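# Slide the open bin into the shelf's empty slot

## Task

Take the open bin off the table and set it in the empty space in the shelf's row of bins. Its open side must face outward like its neighbours' and its parts must stay inside it. The board overhead sits low, so tilting the bin may be needed. Push it fully in so it sits behind the shelf's front lip. The parts in the other bins must stay in their own bins.

## Robot and tools

Robot: two arms, left_arm and right_arm, each ending in a two-finger gripper. The names are the robot's own sides: left_arm is on the +y side, which is not necessarily the left of an image. Occasionally a loose object gets a brief outside nudge.

Scene frame (metres): origin at table-top height (z = 0) straight above the centre of the robot's foot. +x points away from the robot over the table, +z points up. The table surface starts near x = +0.15 m and may be rotated relative to the robot. A gripper's fingers point along its own +z and spread along its own y. end_effector_position is the spot between the finger pads, roughly 1 cm short of the tips. Printed positions and orientations can be wrong by a few cm, more at long reach. An arm at rest may sit a cm or more from its commanded pose because of friction and weight; that does not mean it is touching something.

Shared row format (execute_actions and move): 14 numbers, all in [-1, 1]: dx, dy, dz, rx, ry, rz, opening for left_arm, then the same seven for right_arm. Always send all 14, even when one arm is idle. dx, dy, dz, rx, ry, rz are offsets, not poses: they are measured along the scene axes from that arm's Hand target as it stood when the action or move began. 1.0 stands for 0.6 m of travel or 180 degrees of turn; rx, ry, rz form one rotation vector, turning about the Hand target position. A translation longer than 1.0 is shortened along its direction. opening is absolute, not an offset: +1 is fully open (0.094 m), -1 fully closed. Sending 0 for the six pose numbers re-commands the current Hand target; a 0 in the opening slot is a real half-open command, so repeat an arm's present opening to leave it unchanged.

execute_actions(actions, cameras): actions is a list of actions; each action is a list of up to 15 rows, one row per 1/30 s step, and a short action keeps its last row for the rest of its 15 steps. Every row in an action counts from the action's start, not from the previous row, and repeating an offset in a new action or call moves the arm further. An empty list just returns state and images. cameras selects images: omitted, null or ["all"] gives all; [] gives none; a wrong name voids the call. Cameras: cam_head_left and cam_head_right, both 896x504.

move(target, speed, blend, opening_speed, blocking, cameras): target is one 14-number row or a list of up to 15 rows; every row counts from the same starting Hand targets. Grippers follow straight paths at speed in m/s (0.002 to 4.3, default 0.25; turning up to twice that in rad/s), one value or one per target; all arms finish together, capped at 10 s. blend (m) rounds corners of a list. opening_speed (0.2 or more, scale units per second) ramps finger changes; use a low value to close gently. Openings of later rows are applied on arrival, with all arms pausing. Paths do not avoid obstacles or the other arm, faster moves stray and hit harder, and passing near an arm's own base can flip its shoulder posture, so route around it. blocking=false returns after about 0.5 s while the move continues. The result adds a move: line: done (within 10 mm and 2 degrees, at rest), off_target, moving, held or fault, plus limits such as paced (pose clipped) or held (steps withheld by a check, e.g. arms too close).

wait(seconds 0 to 10): lets time run with commands held. stop(): brakes a running move. zoom_image(camera, region [x0, y0, x1, y1] in pixels, at most 504x504): closer look at the latest image of cam_head_left or cam_head_right. finished_scene(scene 1 or 2): ends the scene irrevocably; scene 1 is practice and may be skipped. Only call it when the bin stays in place with the robot clear.

Results: Hand target is the last commanded pose after clipping (orientation is limited to within 40 degrees of the measured one each step); next offsets start from it. If the gripper rests short, a further action, even all zeros, re-requests it, or send the gap as an offset. grip_measured shows finger opening on the -1..1 scale; empty it reads up to 2.7 mm wide, on a hard part about 3 mm narrow, and it tracks your command up to the force limit, so it won't reveal contact. To release, command well above grip_measured. Pads squeeze about 50 to 64 N each. Joint torques include gravity and offsets; numbers 3 and 4 wrap at ±28 N m. Joint velocities reading "within noise" means at rest. Only execute_actions results list step positions.

Avoid: dropping parts or the bin, anything leaving the table, releasing moving items, fast impacts and hard pushes, and arm-to-arm contact or closing one gripper on the other's fingers (can fail the scene). An arm stopped by an object keeps pressing; end it by commanding back past the gripper. Holding loads, stretching out or pushing unreachably heats motors; a MOTOR HOT line warns at 85 °C, and at 100 °C the arm drops everything and faults for 30 to 60 s or more. Idle thinking time lets the scene run on. Smooth, low-effort motion is preferred.

Each tool is called after "Request:" as name(argument=value, ...) on one line, values as JSON.

## Session

Request:
execute_actions(actions=[])

Scene clock: 0.00 s.
left_arm: end_effector_position=(+0.6913, +0.4815, +0.3037) grip_measured=+1.000 end_effector_quat_wxyz=(+0.173, +0.134, +0.975, +0.025) | right_arm: end_effector_position=(+0.6387, -0.3606, +0.2583) grip_measured=+1.000 end_effector_quat_wxyz=(+0.243, +0.020, +0.969, +0.029)
Joint positions: left_arm=[0.8 1.271 1.336 -0.661 -0.417 0.588 0.094] | right_arm=[-0.642 1.262 0.966 -0.204 0.465 -0.231 0.094]
Joint velocities: within noise
Joint torques (N m): no reading
Motor temperatures (°C): left_arm=[24 25 24 24 22 22 23] | right_arm=[23 23 23 24 22 21 24]
Heat: left arm: hottest shoulder 25 °C; right arm: hottest wrist pitch 24 °C.
Hand target: left_arm +0.7005, +0.4880, +0.3155; +0.187, +0.128, +0.974, +0.029 | right_arm +0.6478, -0.3646, +0.2643; +0.252, +0.025, +0.967, +0.028
Tool commands: left_gripper/opening=+1.0 right_gripper/opening=+1.0

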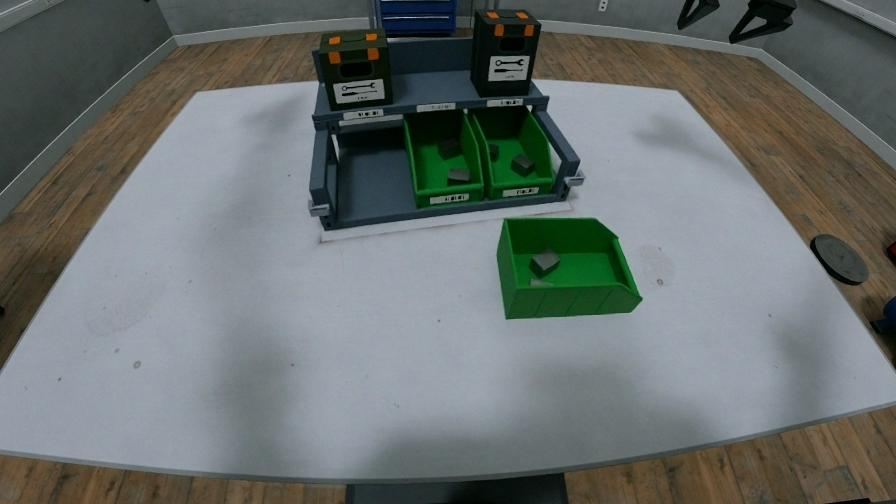

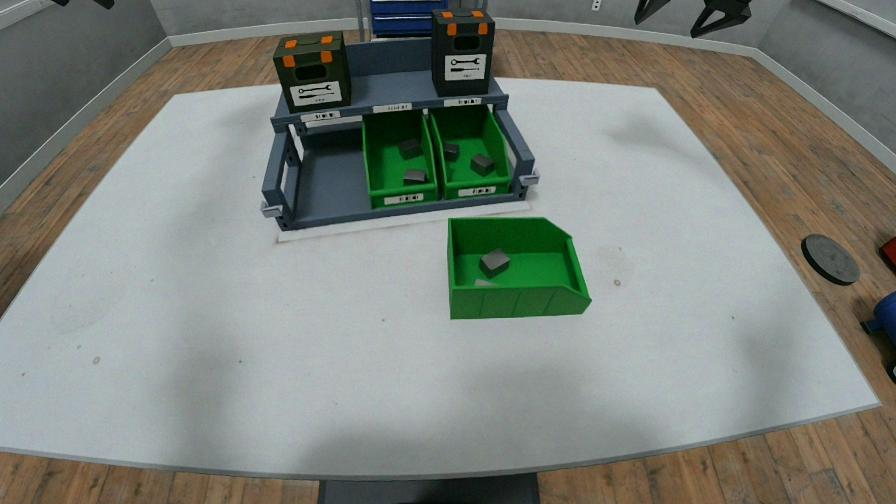

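Request:
zoom_image(camera="cam_head_left", region=[280, 0, 680, 340])

Request:
zoom_image(camera="cam_head_right", region=[240, 0, 640, 340])

Request:
zoom_image(camera="cam_head_left", region=[600, 0, 896, 160])

Scaled by 1.260 from the camera's 896x504 image, which has a finer 1280x720 frame.

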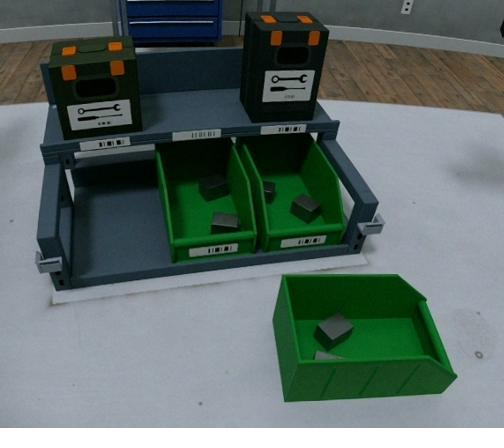

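Scaled by 1.260 from the camera's 896x504 image, which has a finer 1280x720 frame.

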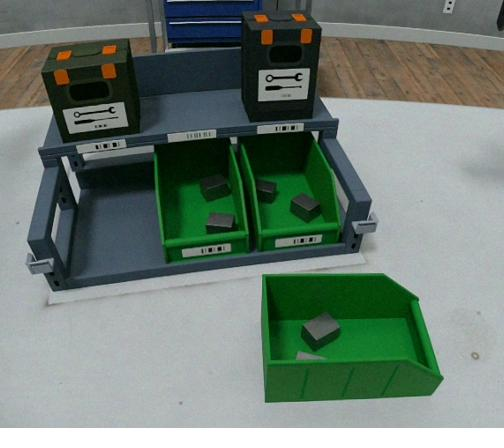

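Scaled by 1.703 from the camera's 896x504 image, which has a finer 1280x720 frame.

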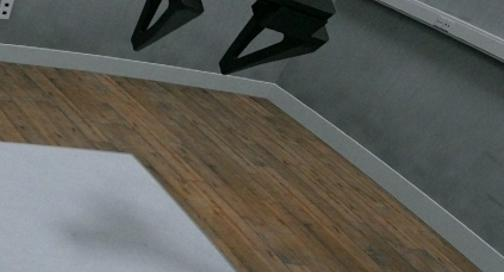

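Request:
zoom_image(camera="cam_head_left", region=[300, 80, 450, 250])

Request:
zoom_image(camera="cam_head_left", region=[450, 80, 600, 250])

Request:
zoom_image(camera="cam_head_left", region=[480, 200, 660, 340])

Request:
zoom_image(camera="cam_head_right", region=[250, 80, 400, 250])

Scaled by 2.965 from the camera's 896x504 image, which has a finer 1280x720 frame.

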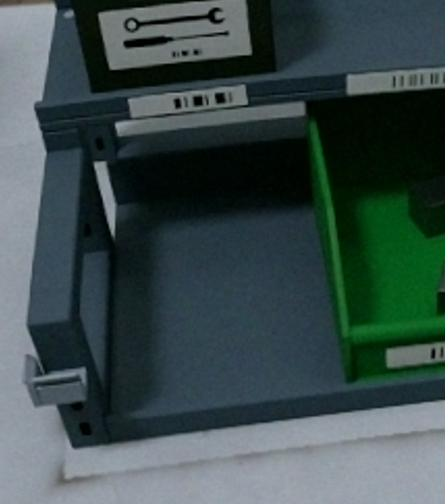

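Scaled by 2.965 from the camera's 896x504 image, which has a finer 1280x720 frame.

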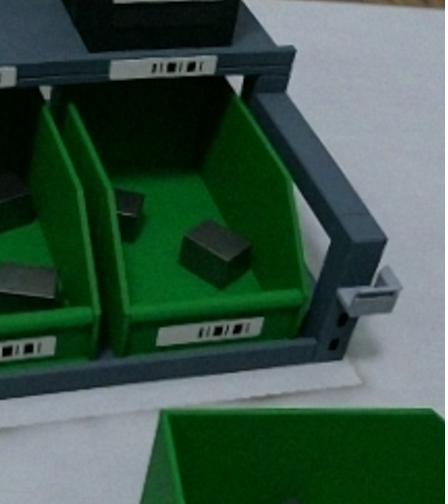

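Scaled by 2.800 from the camera's 896x504 image, which has a finer 1280x720 frame.

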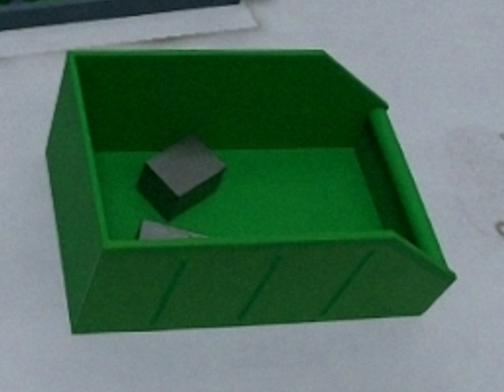

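Scaled by 2.965 from the camera's 896x504 image, which has a finer 1280x720 frame.

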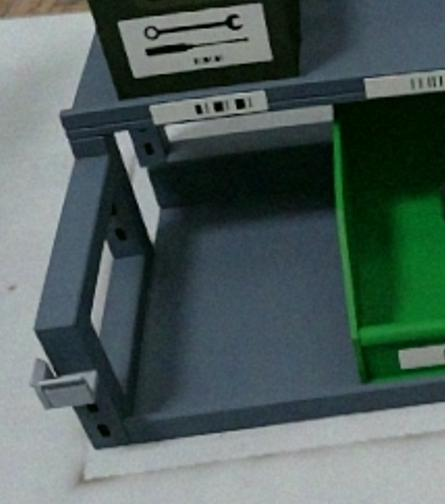

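Request:
move(target=[0,0,0,0,0,0,1,-0.3297,0.191,0.0595,-0.018,0.162,0.016,1], speed=0.25)

Scene clock: 69.90 s.
left_arm: end_effector_position=(+0.6913, +0.4815, +0.3037) grip_measured=+1.000 end_effector_quat_wxyz=(+0.173, +0.134, +0.975, +0.025) | right_arm: end_effector_position=(+0.4491, -0.2537, +0.2977) grip_measured=+1.000 end_effector_quat_wxyz=(+0.002, -0.001, +1.000, -0.001)
Joint positions: left_arm=[0.8 1.271 1.336 -0.661 -0.417 0.588 0.094] | right_arm=[-0.249 1.253 0.881 -0.968 0.729 0.471 0.094]
Joint velocities: within noise
Joint torques (N m): left_arm=[-5.66 -13.92 8.16 0.85 0.09 -0.11] | right_arm=[8.59 -7.53 6.98 -0.13 0.05 0.1]
Motor temperatures (°C): left_arm=[25 28 28 24 22 22 23] | right_arm=[23 24 27 24 22 21 24]
Heat: left arm: hottest shoulder 28 °C; right arm: hottest elbow 27 °C.
Hand target: left_arm +0.7005, +0.4880, +0.3155; +0.187, +0.128, +0.974, +0.029 | right_arm +0.4499, -0.2499, +0.3000; +0.000, +0.000, +1.000, +0.000
Off the commanded pose: left_arm 0.016 m, 2 deg | right_arm 0.004 m, 0 deg.
move: off_target (left_arm)

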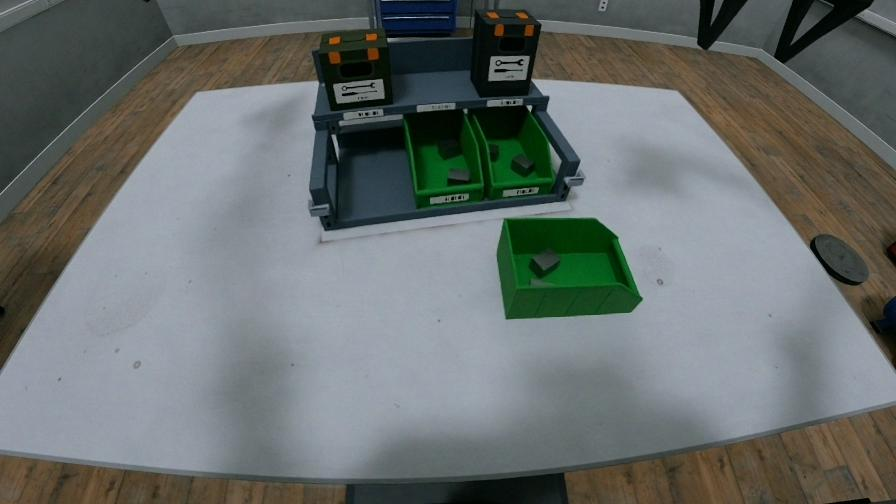

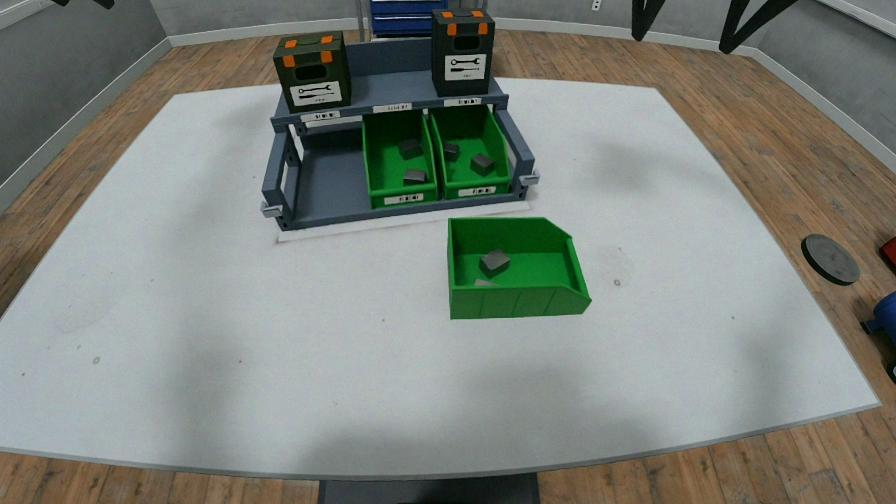

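Request:
zoom_image(camera="cam_head_left", region=[646, 0, 896, 140])

Request:
zoom_image(camera="cam_head_right", region=[600, 0, 850, 140])

Scaled by 2.016 from the camera's 896x504 image, which has a finer 1280x720 frame.

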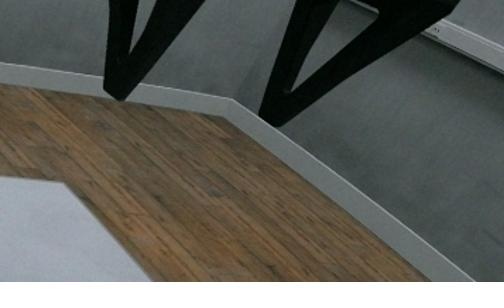

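Scaled by 2.016 from the camera's 896x504 image, which has a finer 1280x720 frame.

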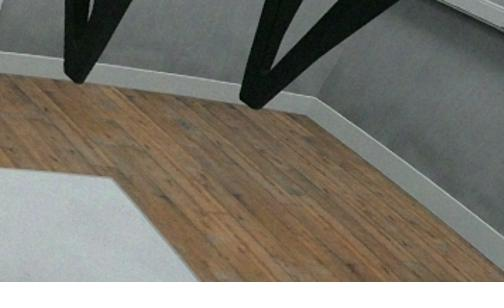

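Request:
move(target=[0,0,0,0,0,0,1,0,0,-0.3333,0,0,0,1], speed=0.25)

Request:
zoom_image(camera="cam_head_left", region=[646, 0, 896, 250])

Request:
zoom_image(camera="cam_head_right", region=[600, 0, 850, 250])

Scene clock: 117.37 s.
left_arm: end_effector_position=(+0.6913, +0.4815, +0.3037) grip_measured=+1.000 end_effector_quat_wxyz=(+0.173, +0.134, +0.975, +0.025) | right_arm: end_effector_position=(+0.4446, -0.2456, +0.1016) grip_measured=+1.000 end_effector_quat_wxyz=(-0.005, -0.001, +1.000, +0.000)
Joint positions: left_arm=[0.8 1.271 1.336 -0.661 -0.417 0.588 0.094] | right_arm=[-0.568 1.626 0.781 -0.27 0.613 0.096 0.094]
Joint velocities: within noise
Joint torques (N m): left_arm=[-5.66 -13.92 8.16 0.87 0.09 -0.11] | right_arm=[7.94 -12.22 2.61 0.73 0.05 -0.17]
Motor temperatures (°C): left_arm=[25 29 28 24 22 22 23] | right_arm=[23 23 26 23 22 21 24]
Heat: left arm: hottest shoulder 29 °C; right arm: hottest elbow 26 °C.
Hand target: left_arm +0.7005, +0.4880, +0.3155; +0.187, +0.128, +0.974, +0.029 | right_arm +0.4499, -0.2499, +0.1000; +0.000, +0.000, +1.000, -0.001
Off the commanded pose: left_arm 0.016 m, 2 deg | right_arm 0.007 m, 1 deg.
move: off_target (left_arm)

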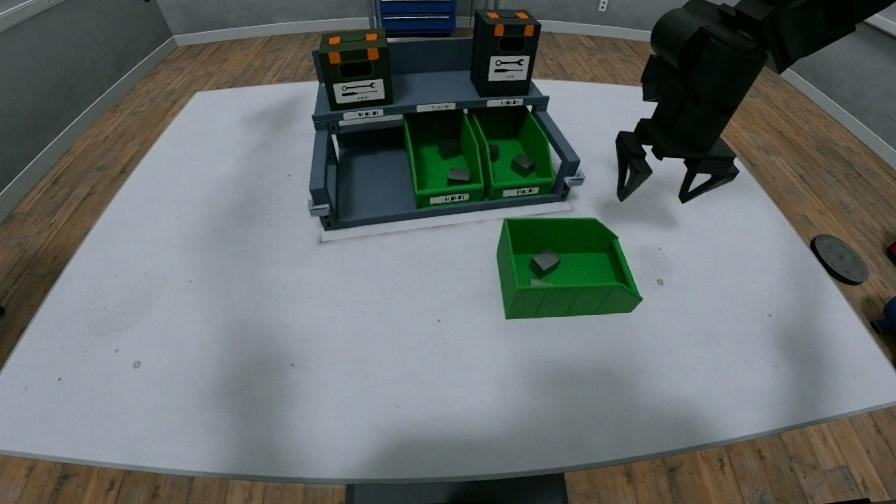

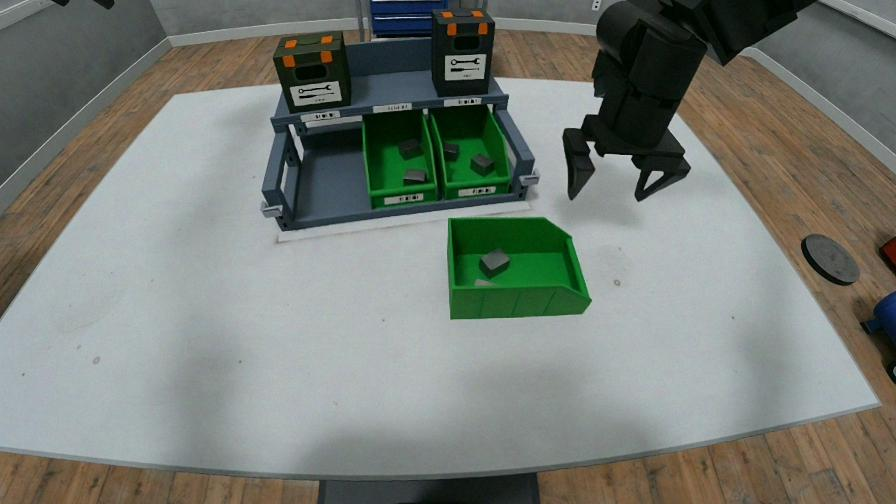

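Scaled by 2.016 from the camera's 896x504 image, which has a finer 1280x720 frame.

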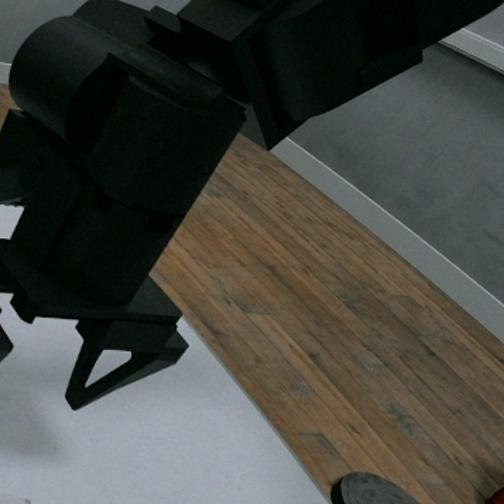

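Scaled by 2.016 from the camera's 896x504 image, which has a finer 1280x720 frame.

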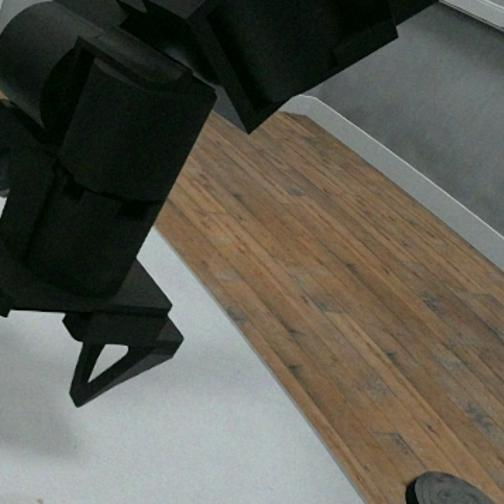

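Request:
move(target=[[-0.5,-0.22,0,-0.0185,0.119,0.0815,-1,-0.08,-0.1667,0,0,0,0,-1],[-0.5,-0.3133,-0.4425,-0.0185,0.119,0.0815,-1,-0.08,-0.1667,-0.0833,0,0,0,-1]], speed=0.25)

Scene clock: 149.33 s.
left_arm: end_effector_position=(+0.3923, +0.2919, +0.0501) grip_measured=-0.987 end_effector_quat_wxyz=(-0.008, +0.008, +1.000, -0.004) | right_arm: end_effector_position=(+0.4003, -0.3438, +0.0558) grip_measured=-0.992 end_effector_quat_wxyz=(+0.000, +0.000, +1.000, +0.004)
Joint positions: left_arm=[0.75 1.661 0.637 0.004 -0.519 0.103 0.001] | right_arm=[-0.865 1.557 0.626 -0.022 0.453 -0.204 0]
Joint velocities: within noise
Joint torques (N m): left_arm=[-4.66 -9.99 1.01 0.61 0.07 0.02] | right_arm=[4.48 -10.52 1.2 0.8 -0.02 -0.19]
Motor temperatures (°C): left_arm=[25 29 28 24 22 22 23] | right_arm=[23 24 25 23 22 21 24]
Heat: left arm: hottest shoulder 29 °C; right arm: hottest elbow 25 °C.
Hand target: left_arm +0.4003, +0.3000, +0.0500; +0.001, +0.001, +1.000, +0.000 | right_arm +0.4018, -0.3500, +0.0499; +0.000, +0.000, +1.000, +0.000
Off the commanded pose: left_arm 0.012 m, 1 deg | right_arm 0.009 m, 0 deg.
move: off_target (left_arm)

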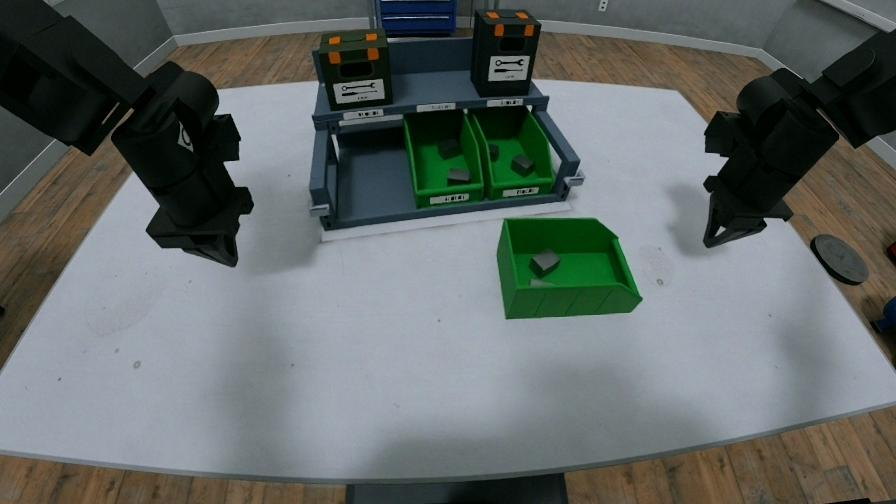

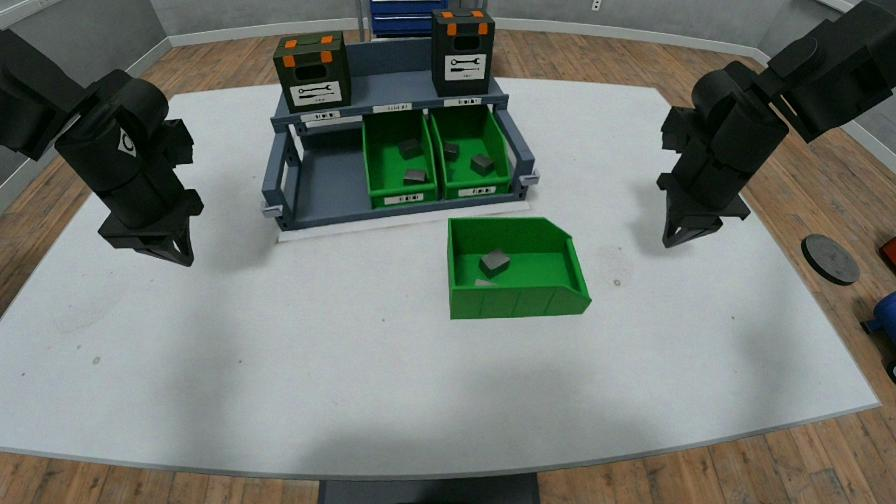

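Request:
zoom_image(camera="cam_head_left", region=[190, 210, 290, 290])

Request:
zoom_image(camera="cam_head_right", region=[140, 210, 240, 290])

Request:
zoom_image(camera="cam_head_left", region=[660, 190, 760, 270])

Request:
zoom_image(camera="cam_head_right", region=[620, 190, 720, 270])

Scaled by 5.040 from the camera's 896x504 image, which has a finer 1280x720 frame.

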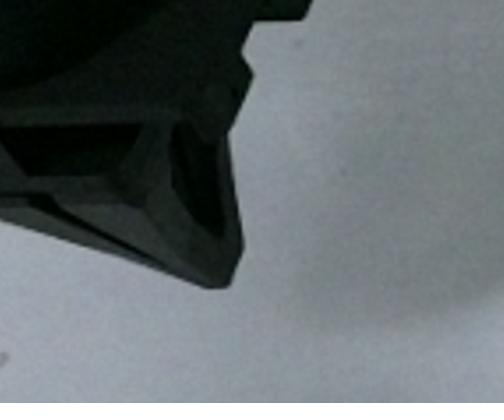

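Scaled by 5.040 from the camera's 896x504 image, which has a finer 1280x720 frame.

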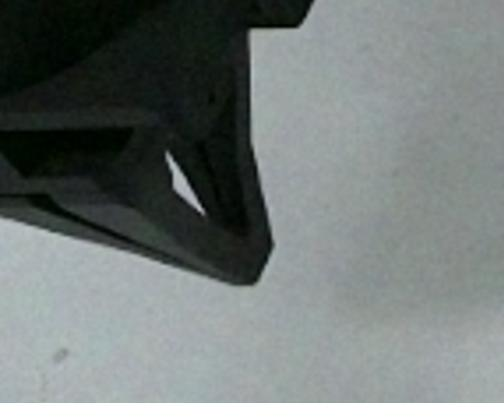

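Scaled by 5.040 from the camera's 896x504 image, which has a finer 1280x720 frame.

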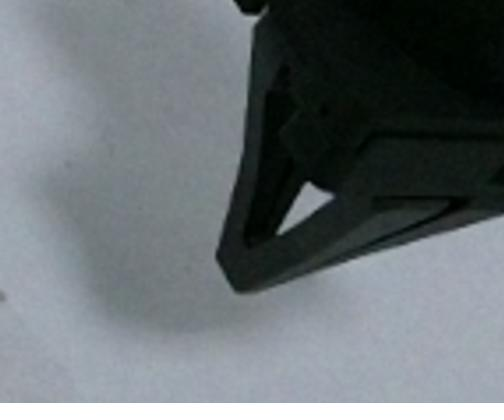

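Scaled by 5.040 from the camera's 896x504 image, which has a finer 1280x720 frame.

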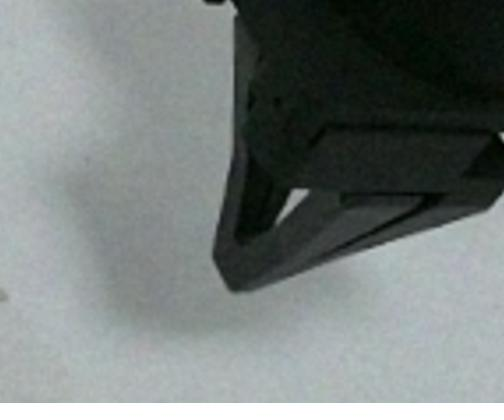

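Request:
move(target=[-0.25,-0.25,-0.0167,0,0,0,-1,-0.25,0.4167,-0.0167,0,0,0,-1], speed=0.25)

Request:
zoom_image(camera="cam_head_left", region=[200, 300, 500, 500])

Request:
zoom_image(camera="cam_head_left", region=[400, 300, 700, 500])

Request:
zoom_image(camera="cam_head_right", region=[200, 300, 500, 500])

Request:
zoom_image(camera="cam_head_right", region=[400, 300, 700, 500])

Scene clock: 183.83 s.
left_arm: end_effector_position=(+0.2496, +0.1539, +0.0350) grip_measured=-0.987 end_effector_quat_wxyz=(-0.007, +0.002, +1.000, +0.004) | right_arm: end_effector_position=(+0.2518, -0.1018, +0.0388) grip_measured=-0.992 end_effector_quat_wxyz=(+0.001, -0.003, +1.000, +0.000)
Joint positions: left_arm=[0.391 2.129 0.521 0.36 -0.689 -0.305 0.001] | right_arm=[-0.26 2.201 0.624 0.246 0.723 0.452 0]
Joint velocities: within noise
Joint torques (N m): left_arm=[-9.82 -7.65 -1.81 0.57 -0.13 -0.17] | right_arm=[11.28 -9.99 -0.91 -0.16 0.19 0.07]
Motor temperatures (°C): left_arm=[25 28 26 24 22 22 24] | right_arm=[23 23 24 23 22 21 24]
Heat: left arm: hottest shoulder 28 °C; right arm: hottest elbow 24 °C.
Hand target: left_arm +0.2505, +0.1500, +0.0400; +0.001, +0.001, +1.000, +0.000 | right_arm +0.2519, -0.0999, +0.0400; +0.000, +0.000, +1.000, +0.000
Off the commanded pose: left_arm 0.006 m, 1 deg | right_arm 0.002 m, 0 deg.
move: done

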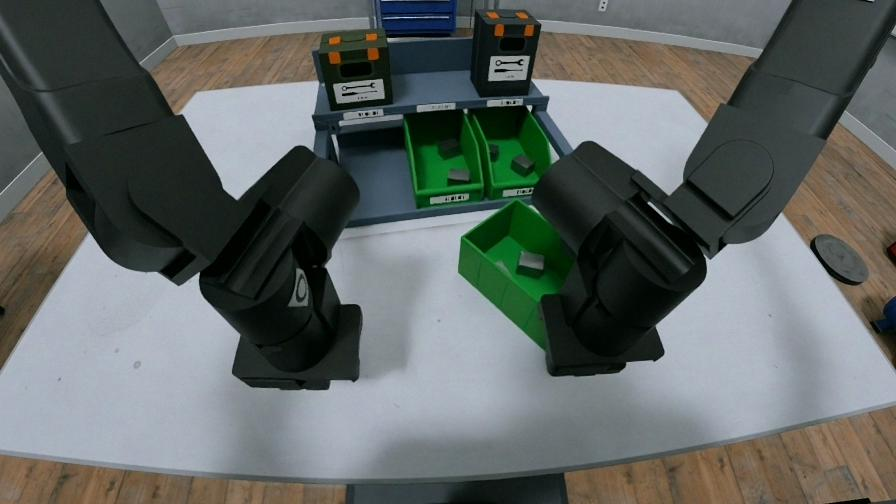

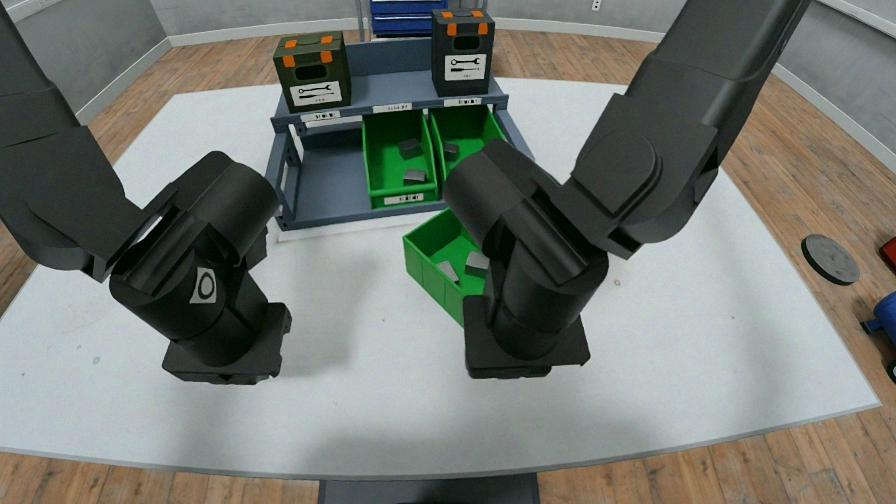

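Scaled by 1.680 from the camera's 896x504 image, which has a finer 1280x720 frame.

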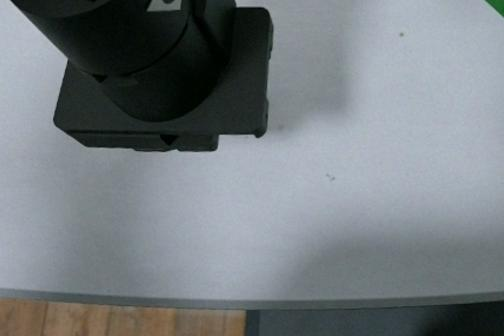

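Scaled by 1.680 from the camera's 896x504 image, which has a finer 1280x720 frame.

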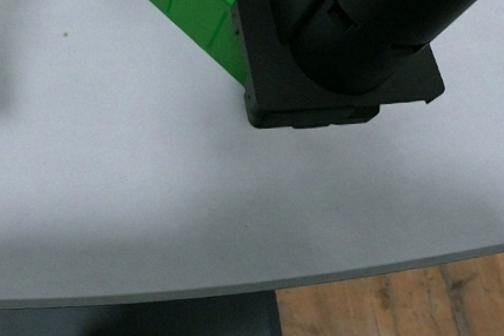

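Scaled by 1.680 from the camera's 896x504 image, which has a finer 1280x720 frame.

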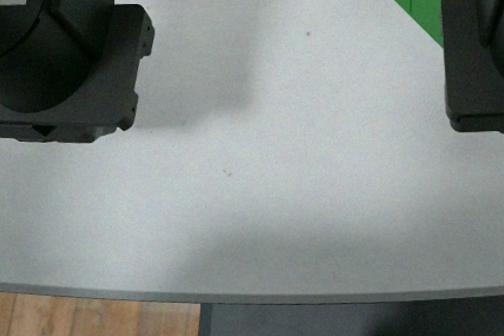

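Scaled by 1.680 from the camera's 896x504 image, which has a finer 1280x720 frame.

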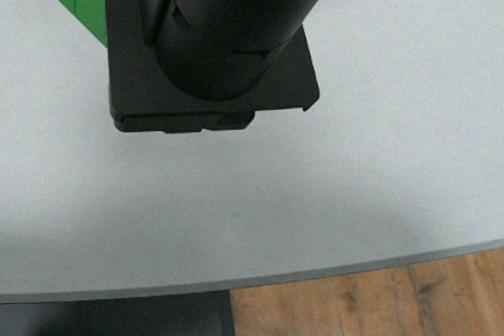

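Request:
move(target=[[0,0,0.2,0,0,0,-1,0,0,0.4,0,0,0,-1],[0.1667,0.2,0.2,0,0,0,-1,0.0,-0.45,0.4,0,0,0,-1]], speed=0.25)

Scene clock: 194.57 s.
left_arm: end_effector_position=(+0.3444, +0.2656, +0.1604) grip_measured=-0.987 end_effector_quat_wxyz=(+0.001, +0.003, +1.000, -0.002) | right_arm: end_effector_position=(+0.2519, -0.3671, +0.2805) grip_measured=-0.992 end_effector_quat_wxyz=(+0.001, +0.000, +1.000, +0.001)
Joint positions: left_arm=[0.483 1.35 0.477 -0.283 -0.648 -0.178 0.001] | right_arm=[-0.415 0.481 0.342 -1.068 0.675 0.266 0]
Joint velocities: within noise
Joint torques (N m): left_arm=[-3.55 -6.53 3.29 -0.24 0.05 -0.02] | right_arm=[0.03 -1.38 6.71 0.25 0.02 -0.18]
Motor temperatures (°C): left_arm=[25 27 26 24 22 22 24] | right_arm=[23 23 24 23 22 21 24]
Heat: left arm: hottest shoulder 27 °C; right arm: hottest elbow 24 °C.
Hand target: left_arm +0.3505, +0.2699, +0.1600; +0.001, +0.001, +1.000, +0.000 | right_arm +0.2518, -0.3698, +0.2800; +0.000, +0.000, +1.000, +0.000
Off the commanded pose: left_arm 0.008 m, 0 deg | right_arm 0.003 m, 0 deg.
move: done

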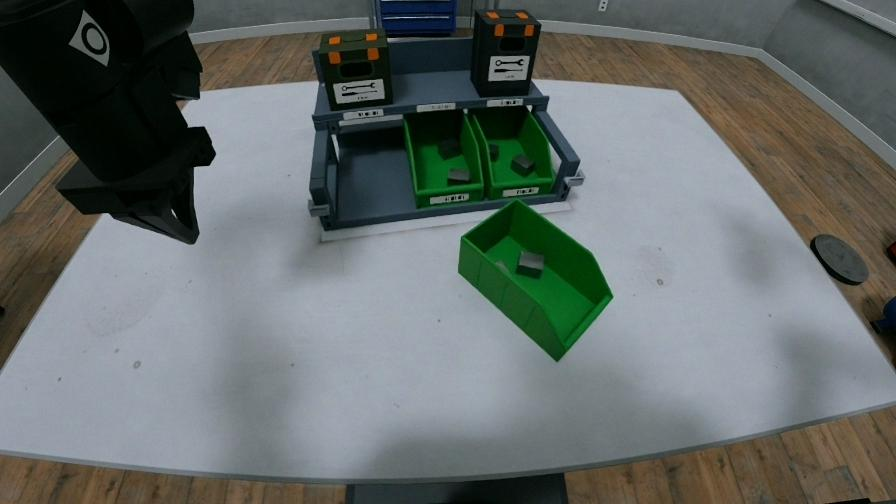

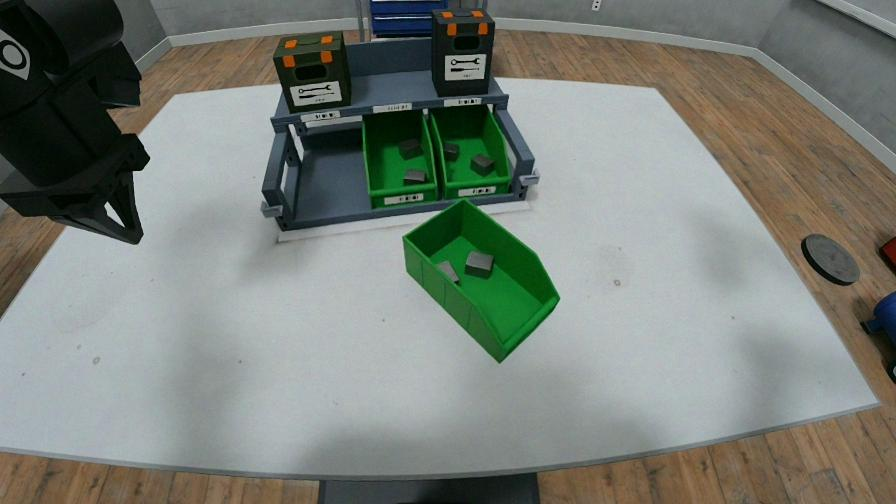

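Request:
move(target=[0.0833,0.1333,0.15,0,0,0,-1,0.2467,0.0333,-0.05,0,0,0,-1], speed=0.3)

Request:
move(target=[0.3333,0,-0.3333,0,0,0,-1,0.3333,0,-0.3333,0,0,0,-1], speed=0.3)

Scene clock: 274.37 s.
left_arm: end_effector_position=(+0.3927, +0.3438, +0.2489) grip_measured=-0.987 end_effector_quat_wxyz=(+0.002, +0.004, +1.000, -0.003) | right_arm: end_effector_position=(+0.3920, -0.3444, +0.2500) grip_measured=-0.992 end_effector_quat_wxyz=(-0.004, -0.004, +1.000, +0.002)
Joint positions: left_arm=[0.539 0.997 0.625 -0.743 -0.623 -0.113 0.001] | right_arm=[-0.535 1.002 0.633 -0.767 0.625 0.127 0]
Joint velocities: within noise
Joint torques (N m): left_arm=[-1.55 -5.36 6.3 -0.28 0.05 -0.02] | right_arm=[3.78 -7.12 6.64 0.7 0.04 -0.16]
Motor temperatures (°C): left_arm=[24 26 25 24 22 22 24] | right_arm=[23 23 26 23 22 21 24]
Heat: left arm: hottest shoulder 26 °C; right arm: hottest elbow 26 °C.
Hand target: left_arm +0.4004, +0.3500, +0.2499; +0.001, +0.001, +1.000, +0.000 | right_arm +0.3999, -0.3499, +0.2500; +0.000, +0.000, +1.000, +0.000
Off the commanded pose: left_arm 0.010 m, 0 deg | right_arm 0.010 m, 1 deg.
move: done

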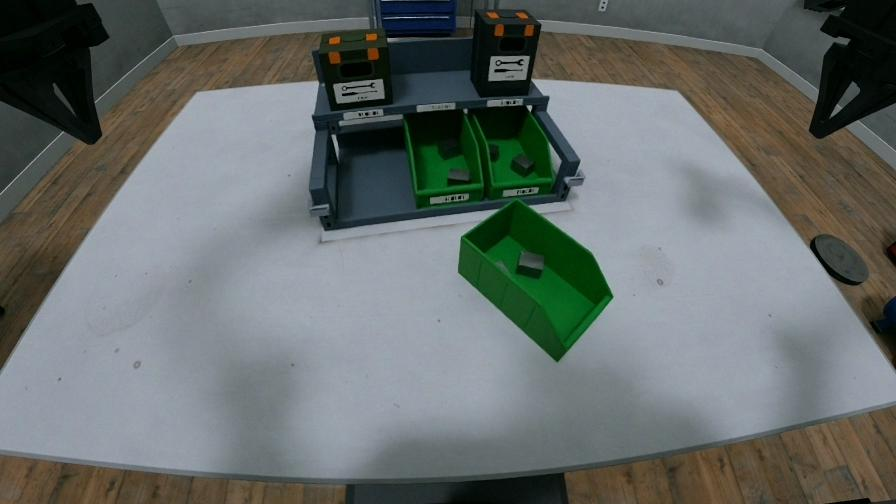

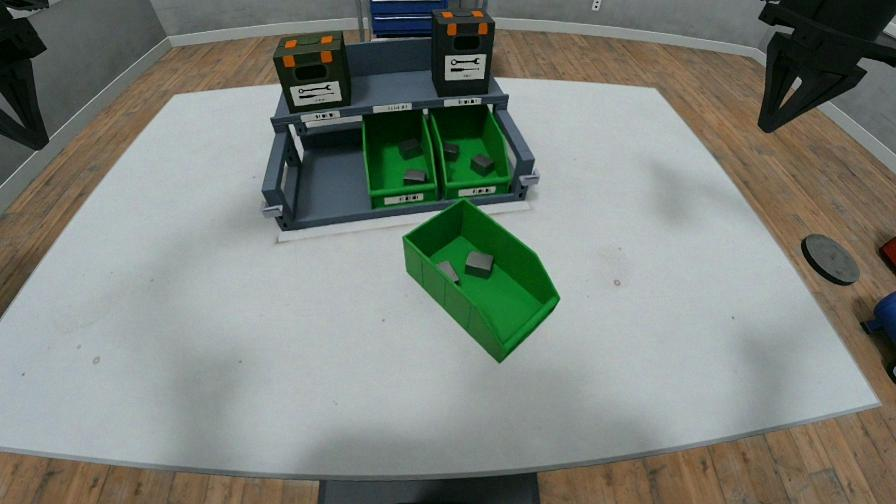

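Scene clock: 275.93 s.
left_arm: end_effector_position=(+0.5882, +0.3366, +0.0484) grip_measured=-0.987 end_effector_quat_wxyz=(-0.009, +0.009, +1.000, -0.005) | right_arm: end_effector_position=(+0.5922, -0.3394, +0.0530) grip_measured=-0.992 end_effector_quat_wxyz=(-0.004, -0.002, +1.000, +0.004)
Joint positions: left_arm=[0.795 1.753 1.206 -0.455 -0.493 0.146 0.001] | right_arm=[-0.792 1.743 1.208 -0.458 0.495 -0.136 0]
Joint velocities: within noise
Joint torques (N m): left_arm=[-7.06 -13.98 4.71 0.27 0.05 0.02] | right_arm=[7.82 -16.79 4.97 0.54 0.01 -0.19]
Motor temperatures (°C): left_arm=[24 26 25 24 22 22 24] | right_arm=[23 23 26 23 22 21 24]
Heat: left arm: hottest shoulder 26 °C; right arm: hottest elbow 26 °C.
Hand target: left_arm +0.6004, +0.3499, +0.0500; +0.001, +0.001, +1.000, +0.000 | right_arm +0.5998, -0.3500, +0.0501; +0.000, +0.000, +1.000, +0.000
Off the commanded pose: left_arm 0.018 m, 2 deg | right_arm 0.013 m, 1 deg.
move: off_target (left_arm, right_arm)

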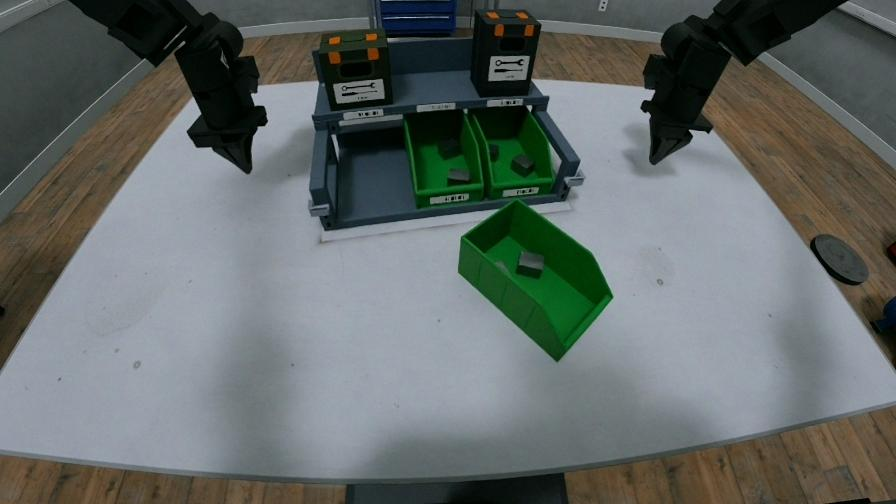

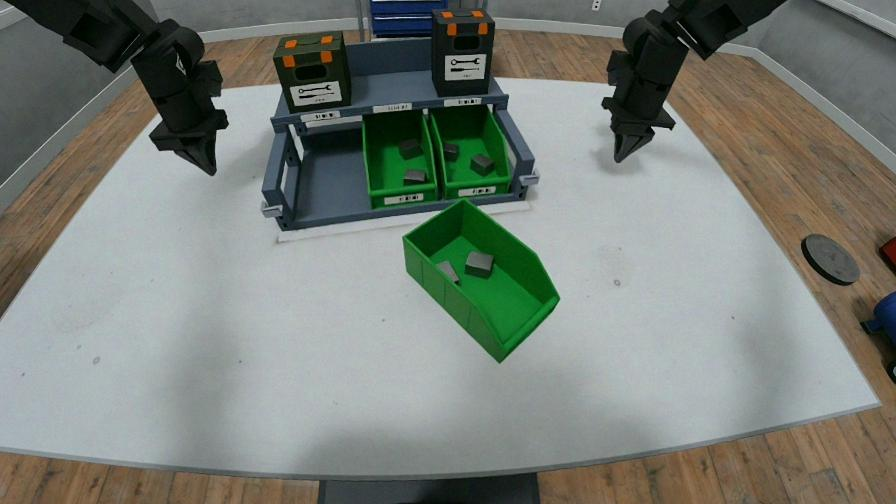

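Request:
move(target=[0,0.1,0.3333,0,0,0,-1,-0.25,0.1667,0.3333,0,0,0,-1], speed=0.3)

Request:
move(target=[-0.1,0,0,0,0,0,-1,0,0.4167,0,0,0,0,-1], speed=0.3)

Request:
move(target=[0,0,0,0,0,0,-1,0,0.25,0,0,0,0,-1], speed=0.3)

Scene clock: 341.47 s.
left_arm: end_effector_position=(+0.5841, +0.4124, +0.2366) grip_measured=-0.987 end_effector_quat_wxyz=(-0.015, +0.005, +1.000, +0.003) | right_arm: end_effector_position=(+0.4472, -0.2492, +0.2474) grip_measured=-0.992 end_effector_quat_wxyz=(+0.000, -0.007, +1.000, +0.000)
Joint positions: left_arm=[0.732 1.346 1.213 -0.911 -0.542 0.072 0.001] | right_arm=[-0.335 1.322 0.824 -0.773 0.702 0.35 0]
Joint velocities: within noise
Joint torques (N m): left_arm=[-8 -12.28 7.95 -0.28 -0.09 -0.19] | right_arm=[8.06 -9.52 5.83 -0.31 0.21 0.07]
Motor temperatures (°C): left_arm=[25 29 26 24 22 22 25] | right_arm=[23 24 26 23 22 21 24]
Heat: left arm: hottest shoulder 29 °C; right arm: hottest elbow 26 °C.
Hand target: left_arm +0.6005, +0.4100, +0.2500; +0.001, +0.001, +1.000, +0.000 | right_arm +0.4497, -0.2499, +0.2500; +0.000, +0.000, +1.000, -0.001
Off the commanded pose: left_arm 0.021 m, 2 deg | right_arm 0.004 m, 1 deg.
move: off_target (left_arm)

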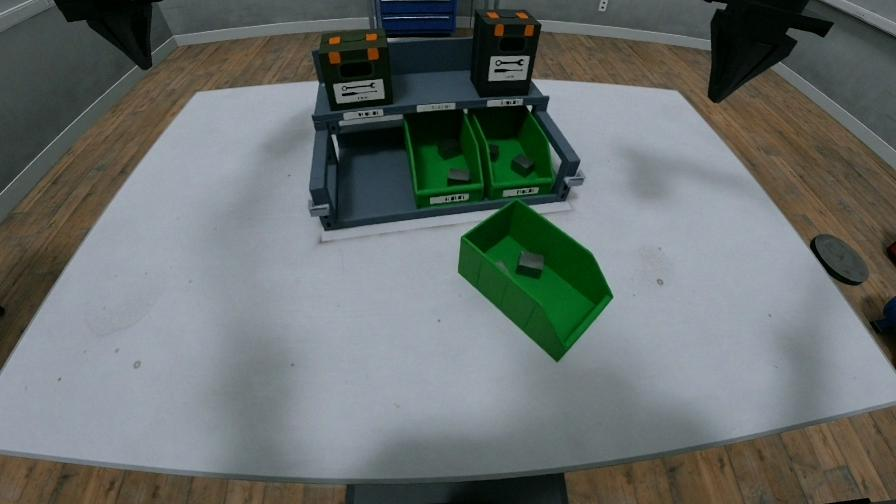

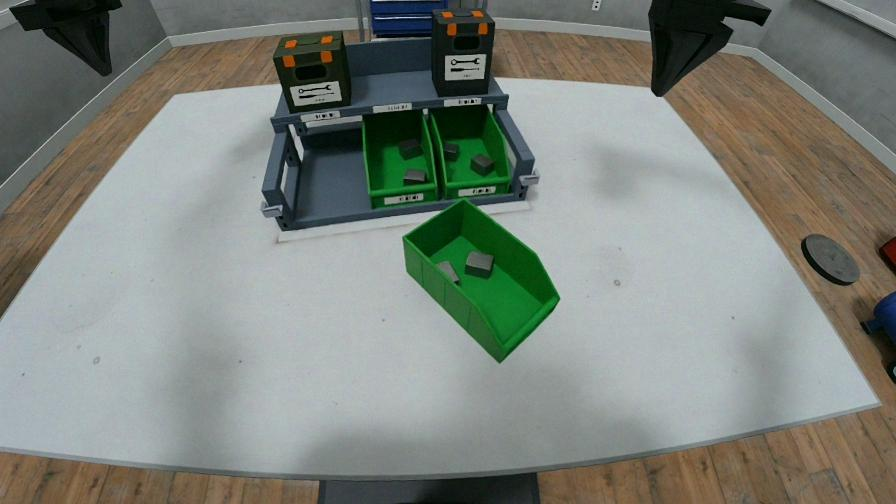

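Scene clock: 343.13 s.
left_arm: end_effector_position=(+0.5372, +0.4129, +0.2437) grip_measured=-0.987 end_effector_quat_wxyz=(-0.011, +0.003, +1.000, +0.003) | right_arm: end_effector_position=(+0.4399, -0.0068, +0.2404) grip_measured=-0.992 end_effector_quat_wxyz=(-0.007, -0.011, +1.000, -0.007)
Joint positions: left_arm=[0.732 1.233 1.061 -0.864 -0.542 0.072 0.001] | right_arm=[0.01 1.931 1.222 -0.898 0.752 0.821 0]
Joint velocities: within noise
Joint torques (N m): left_arm=[-6.24 -11.81 5.03 0.57 0.04 -0.13] | right_arm=[13.68 -12.57 7.75 -0.13 0.24 0.11]
Motor temperatures (°C): left_arm=[25 29 26 24 22 22 25] | right_arm=[23 24 26 23 22 21 24]
Heat: left arm: hottest shoulder 29 °C; right arm: hottest elbow 26 °C.
Hand target: left_arm +0.5405, +0.4100, +0.2500; +0.001, +0.001, +1.000, +0.000 | right_arm +0.4499, +0.0001, +0.2501; +0.000, +0.000, +1.000, +0.000
Off the commanded pose: left_arm 0.008 m, 1 deg | right_arm 0.015 m, 2 deg.
move: off_target (right_arm)

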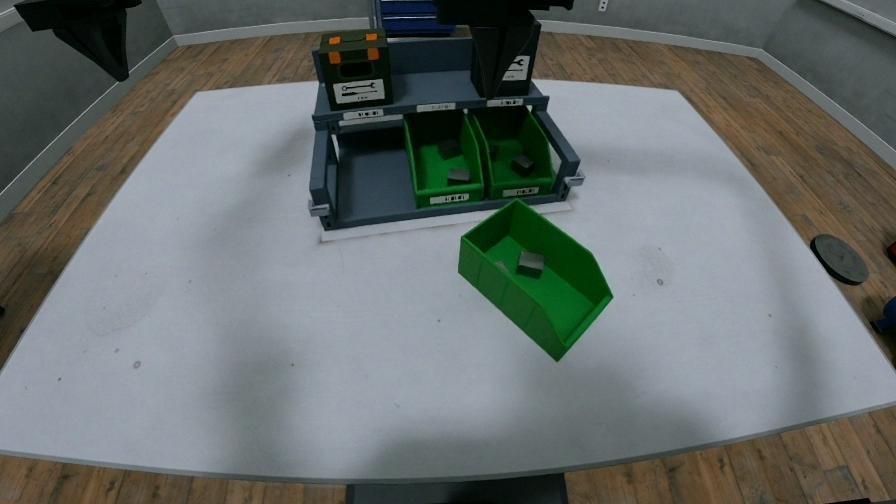

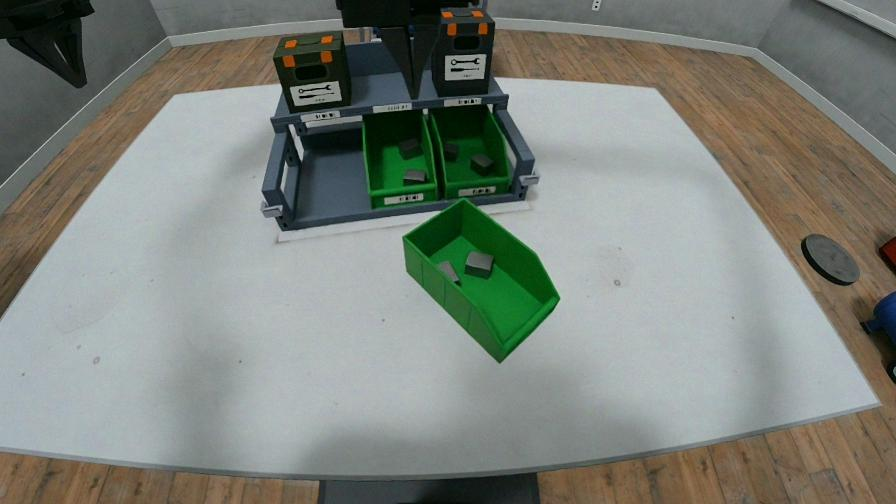

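Scene clock: 344.40 s.
left_arm: end_effector_position=(+0.5372, +0.4129, +0.2437) grip_measured=-0.987 end_effector_quat_wxyz=(-0.011, +0.003, +1.000, +0.003) | right_arm: end_effector_position=(+0.4389, +0.1427, +0.2374) grip_measured=-0.992 end_effector_quat_wxyz=(-0.007, -0.013, +1.000, -0.009)
Joint positions: left_arm=[0.732 1.233 1.061 -0.864 -0.542 0.072 0.001] | right_arm=[0.128 2.302 1.657 -1.077 0.745 0.98 0]
Joint velocities: within noise
Joint torques (N m): left_arm=[-6.24 -11.81 5.03 0.57 0.04 -0.12] | right_arm=[16.85 -15.79 8.73 -0.24 0.24 0.16]
Motor temperatures (°C): left_arm=[25 29 26 24 22 22 25] | right_arm=[24 24 26 23 22 21 24]
Heat: left arm: hottest shoulder 29 °C; right arm: hottest elbow 26 °C.
Hand target: left_arm +0.5405, +0.4100, +0.2500; +0.001, +0.001, +1.000, +0.000 | right_arm +0.4498, +0.1500, +0.2500; +0.000, +0.000, +1.000, +0.000
Off the commanded pose: left_arm 0.008 m, 1 deg | right_arm 0.018 m, 2 deg.
move: off_target (right_arm)

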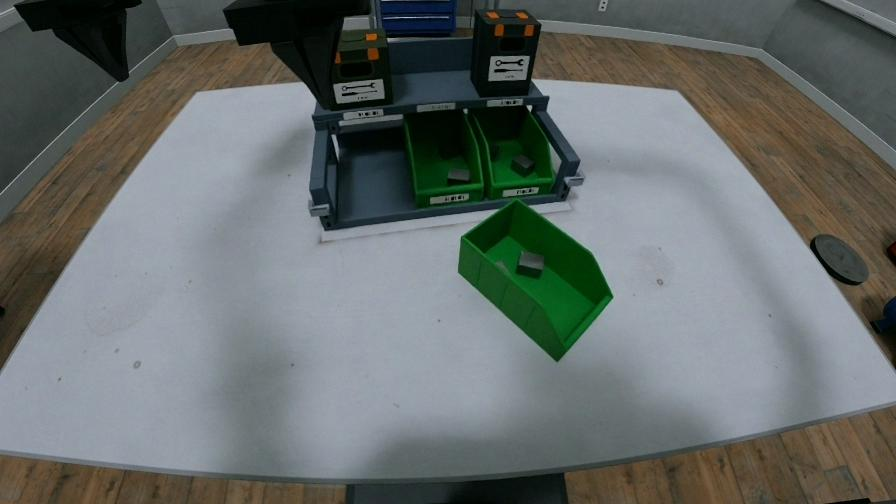

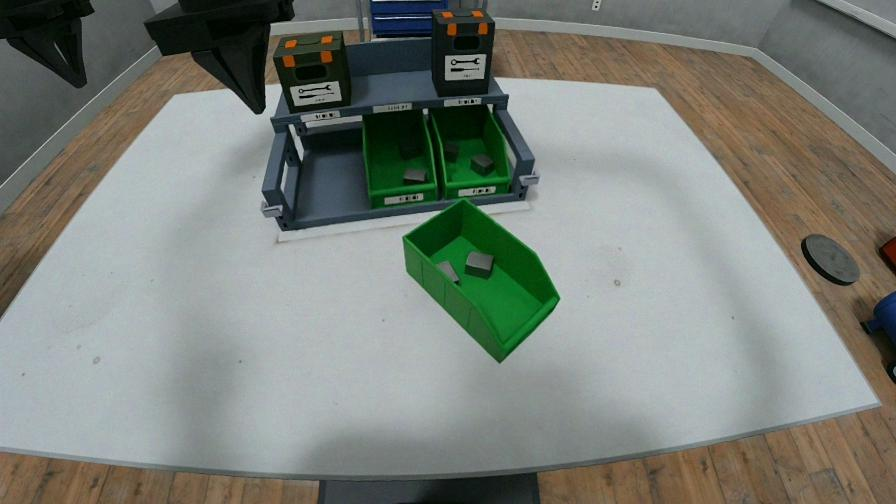

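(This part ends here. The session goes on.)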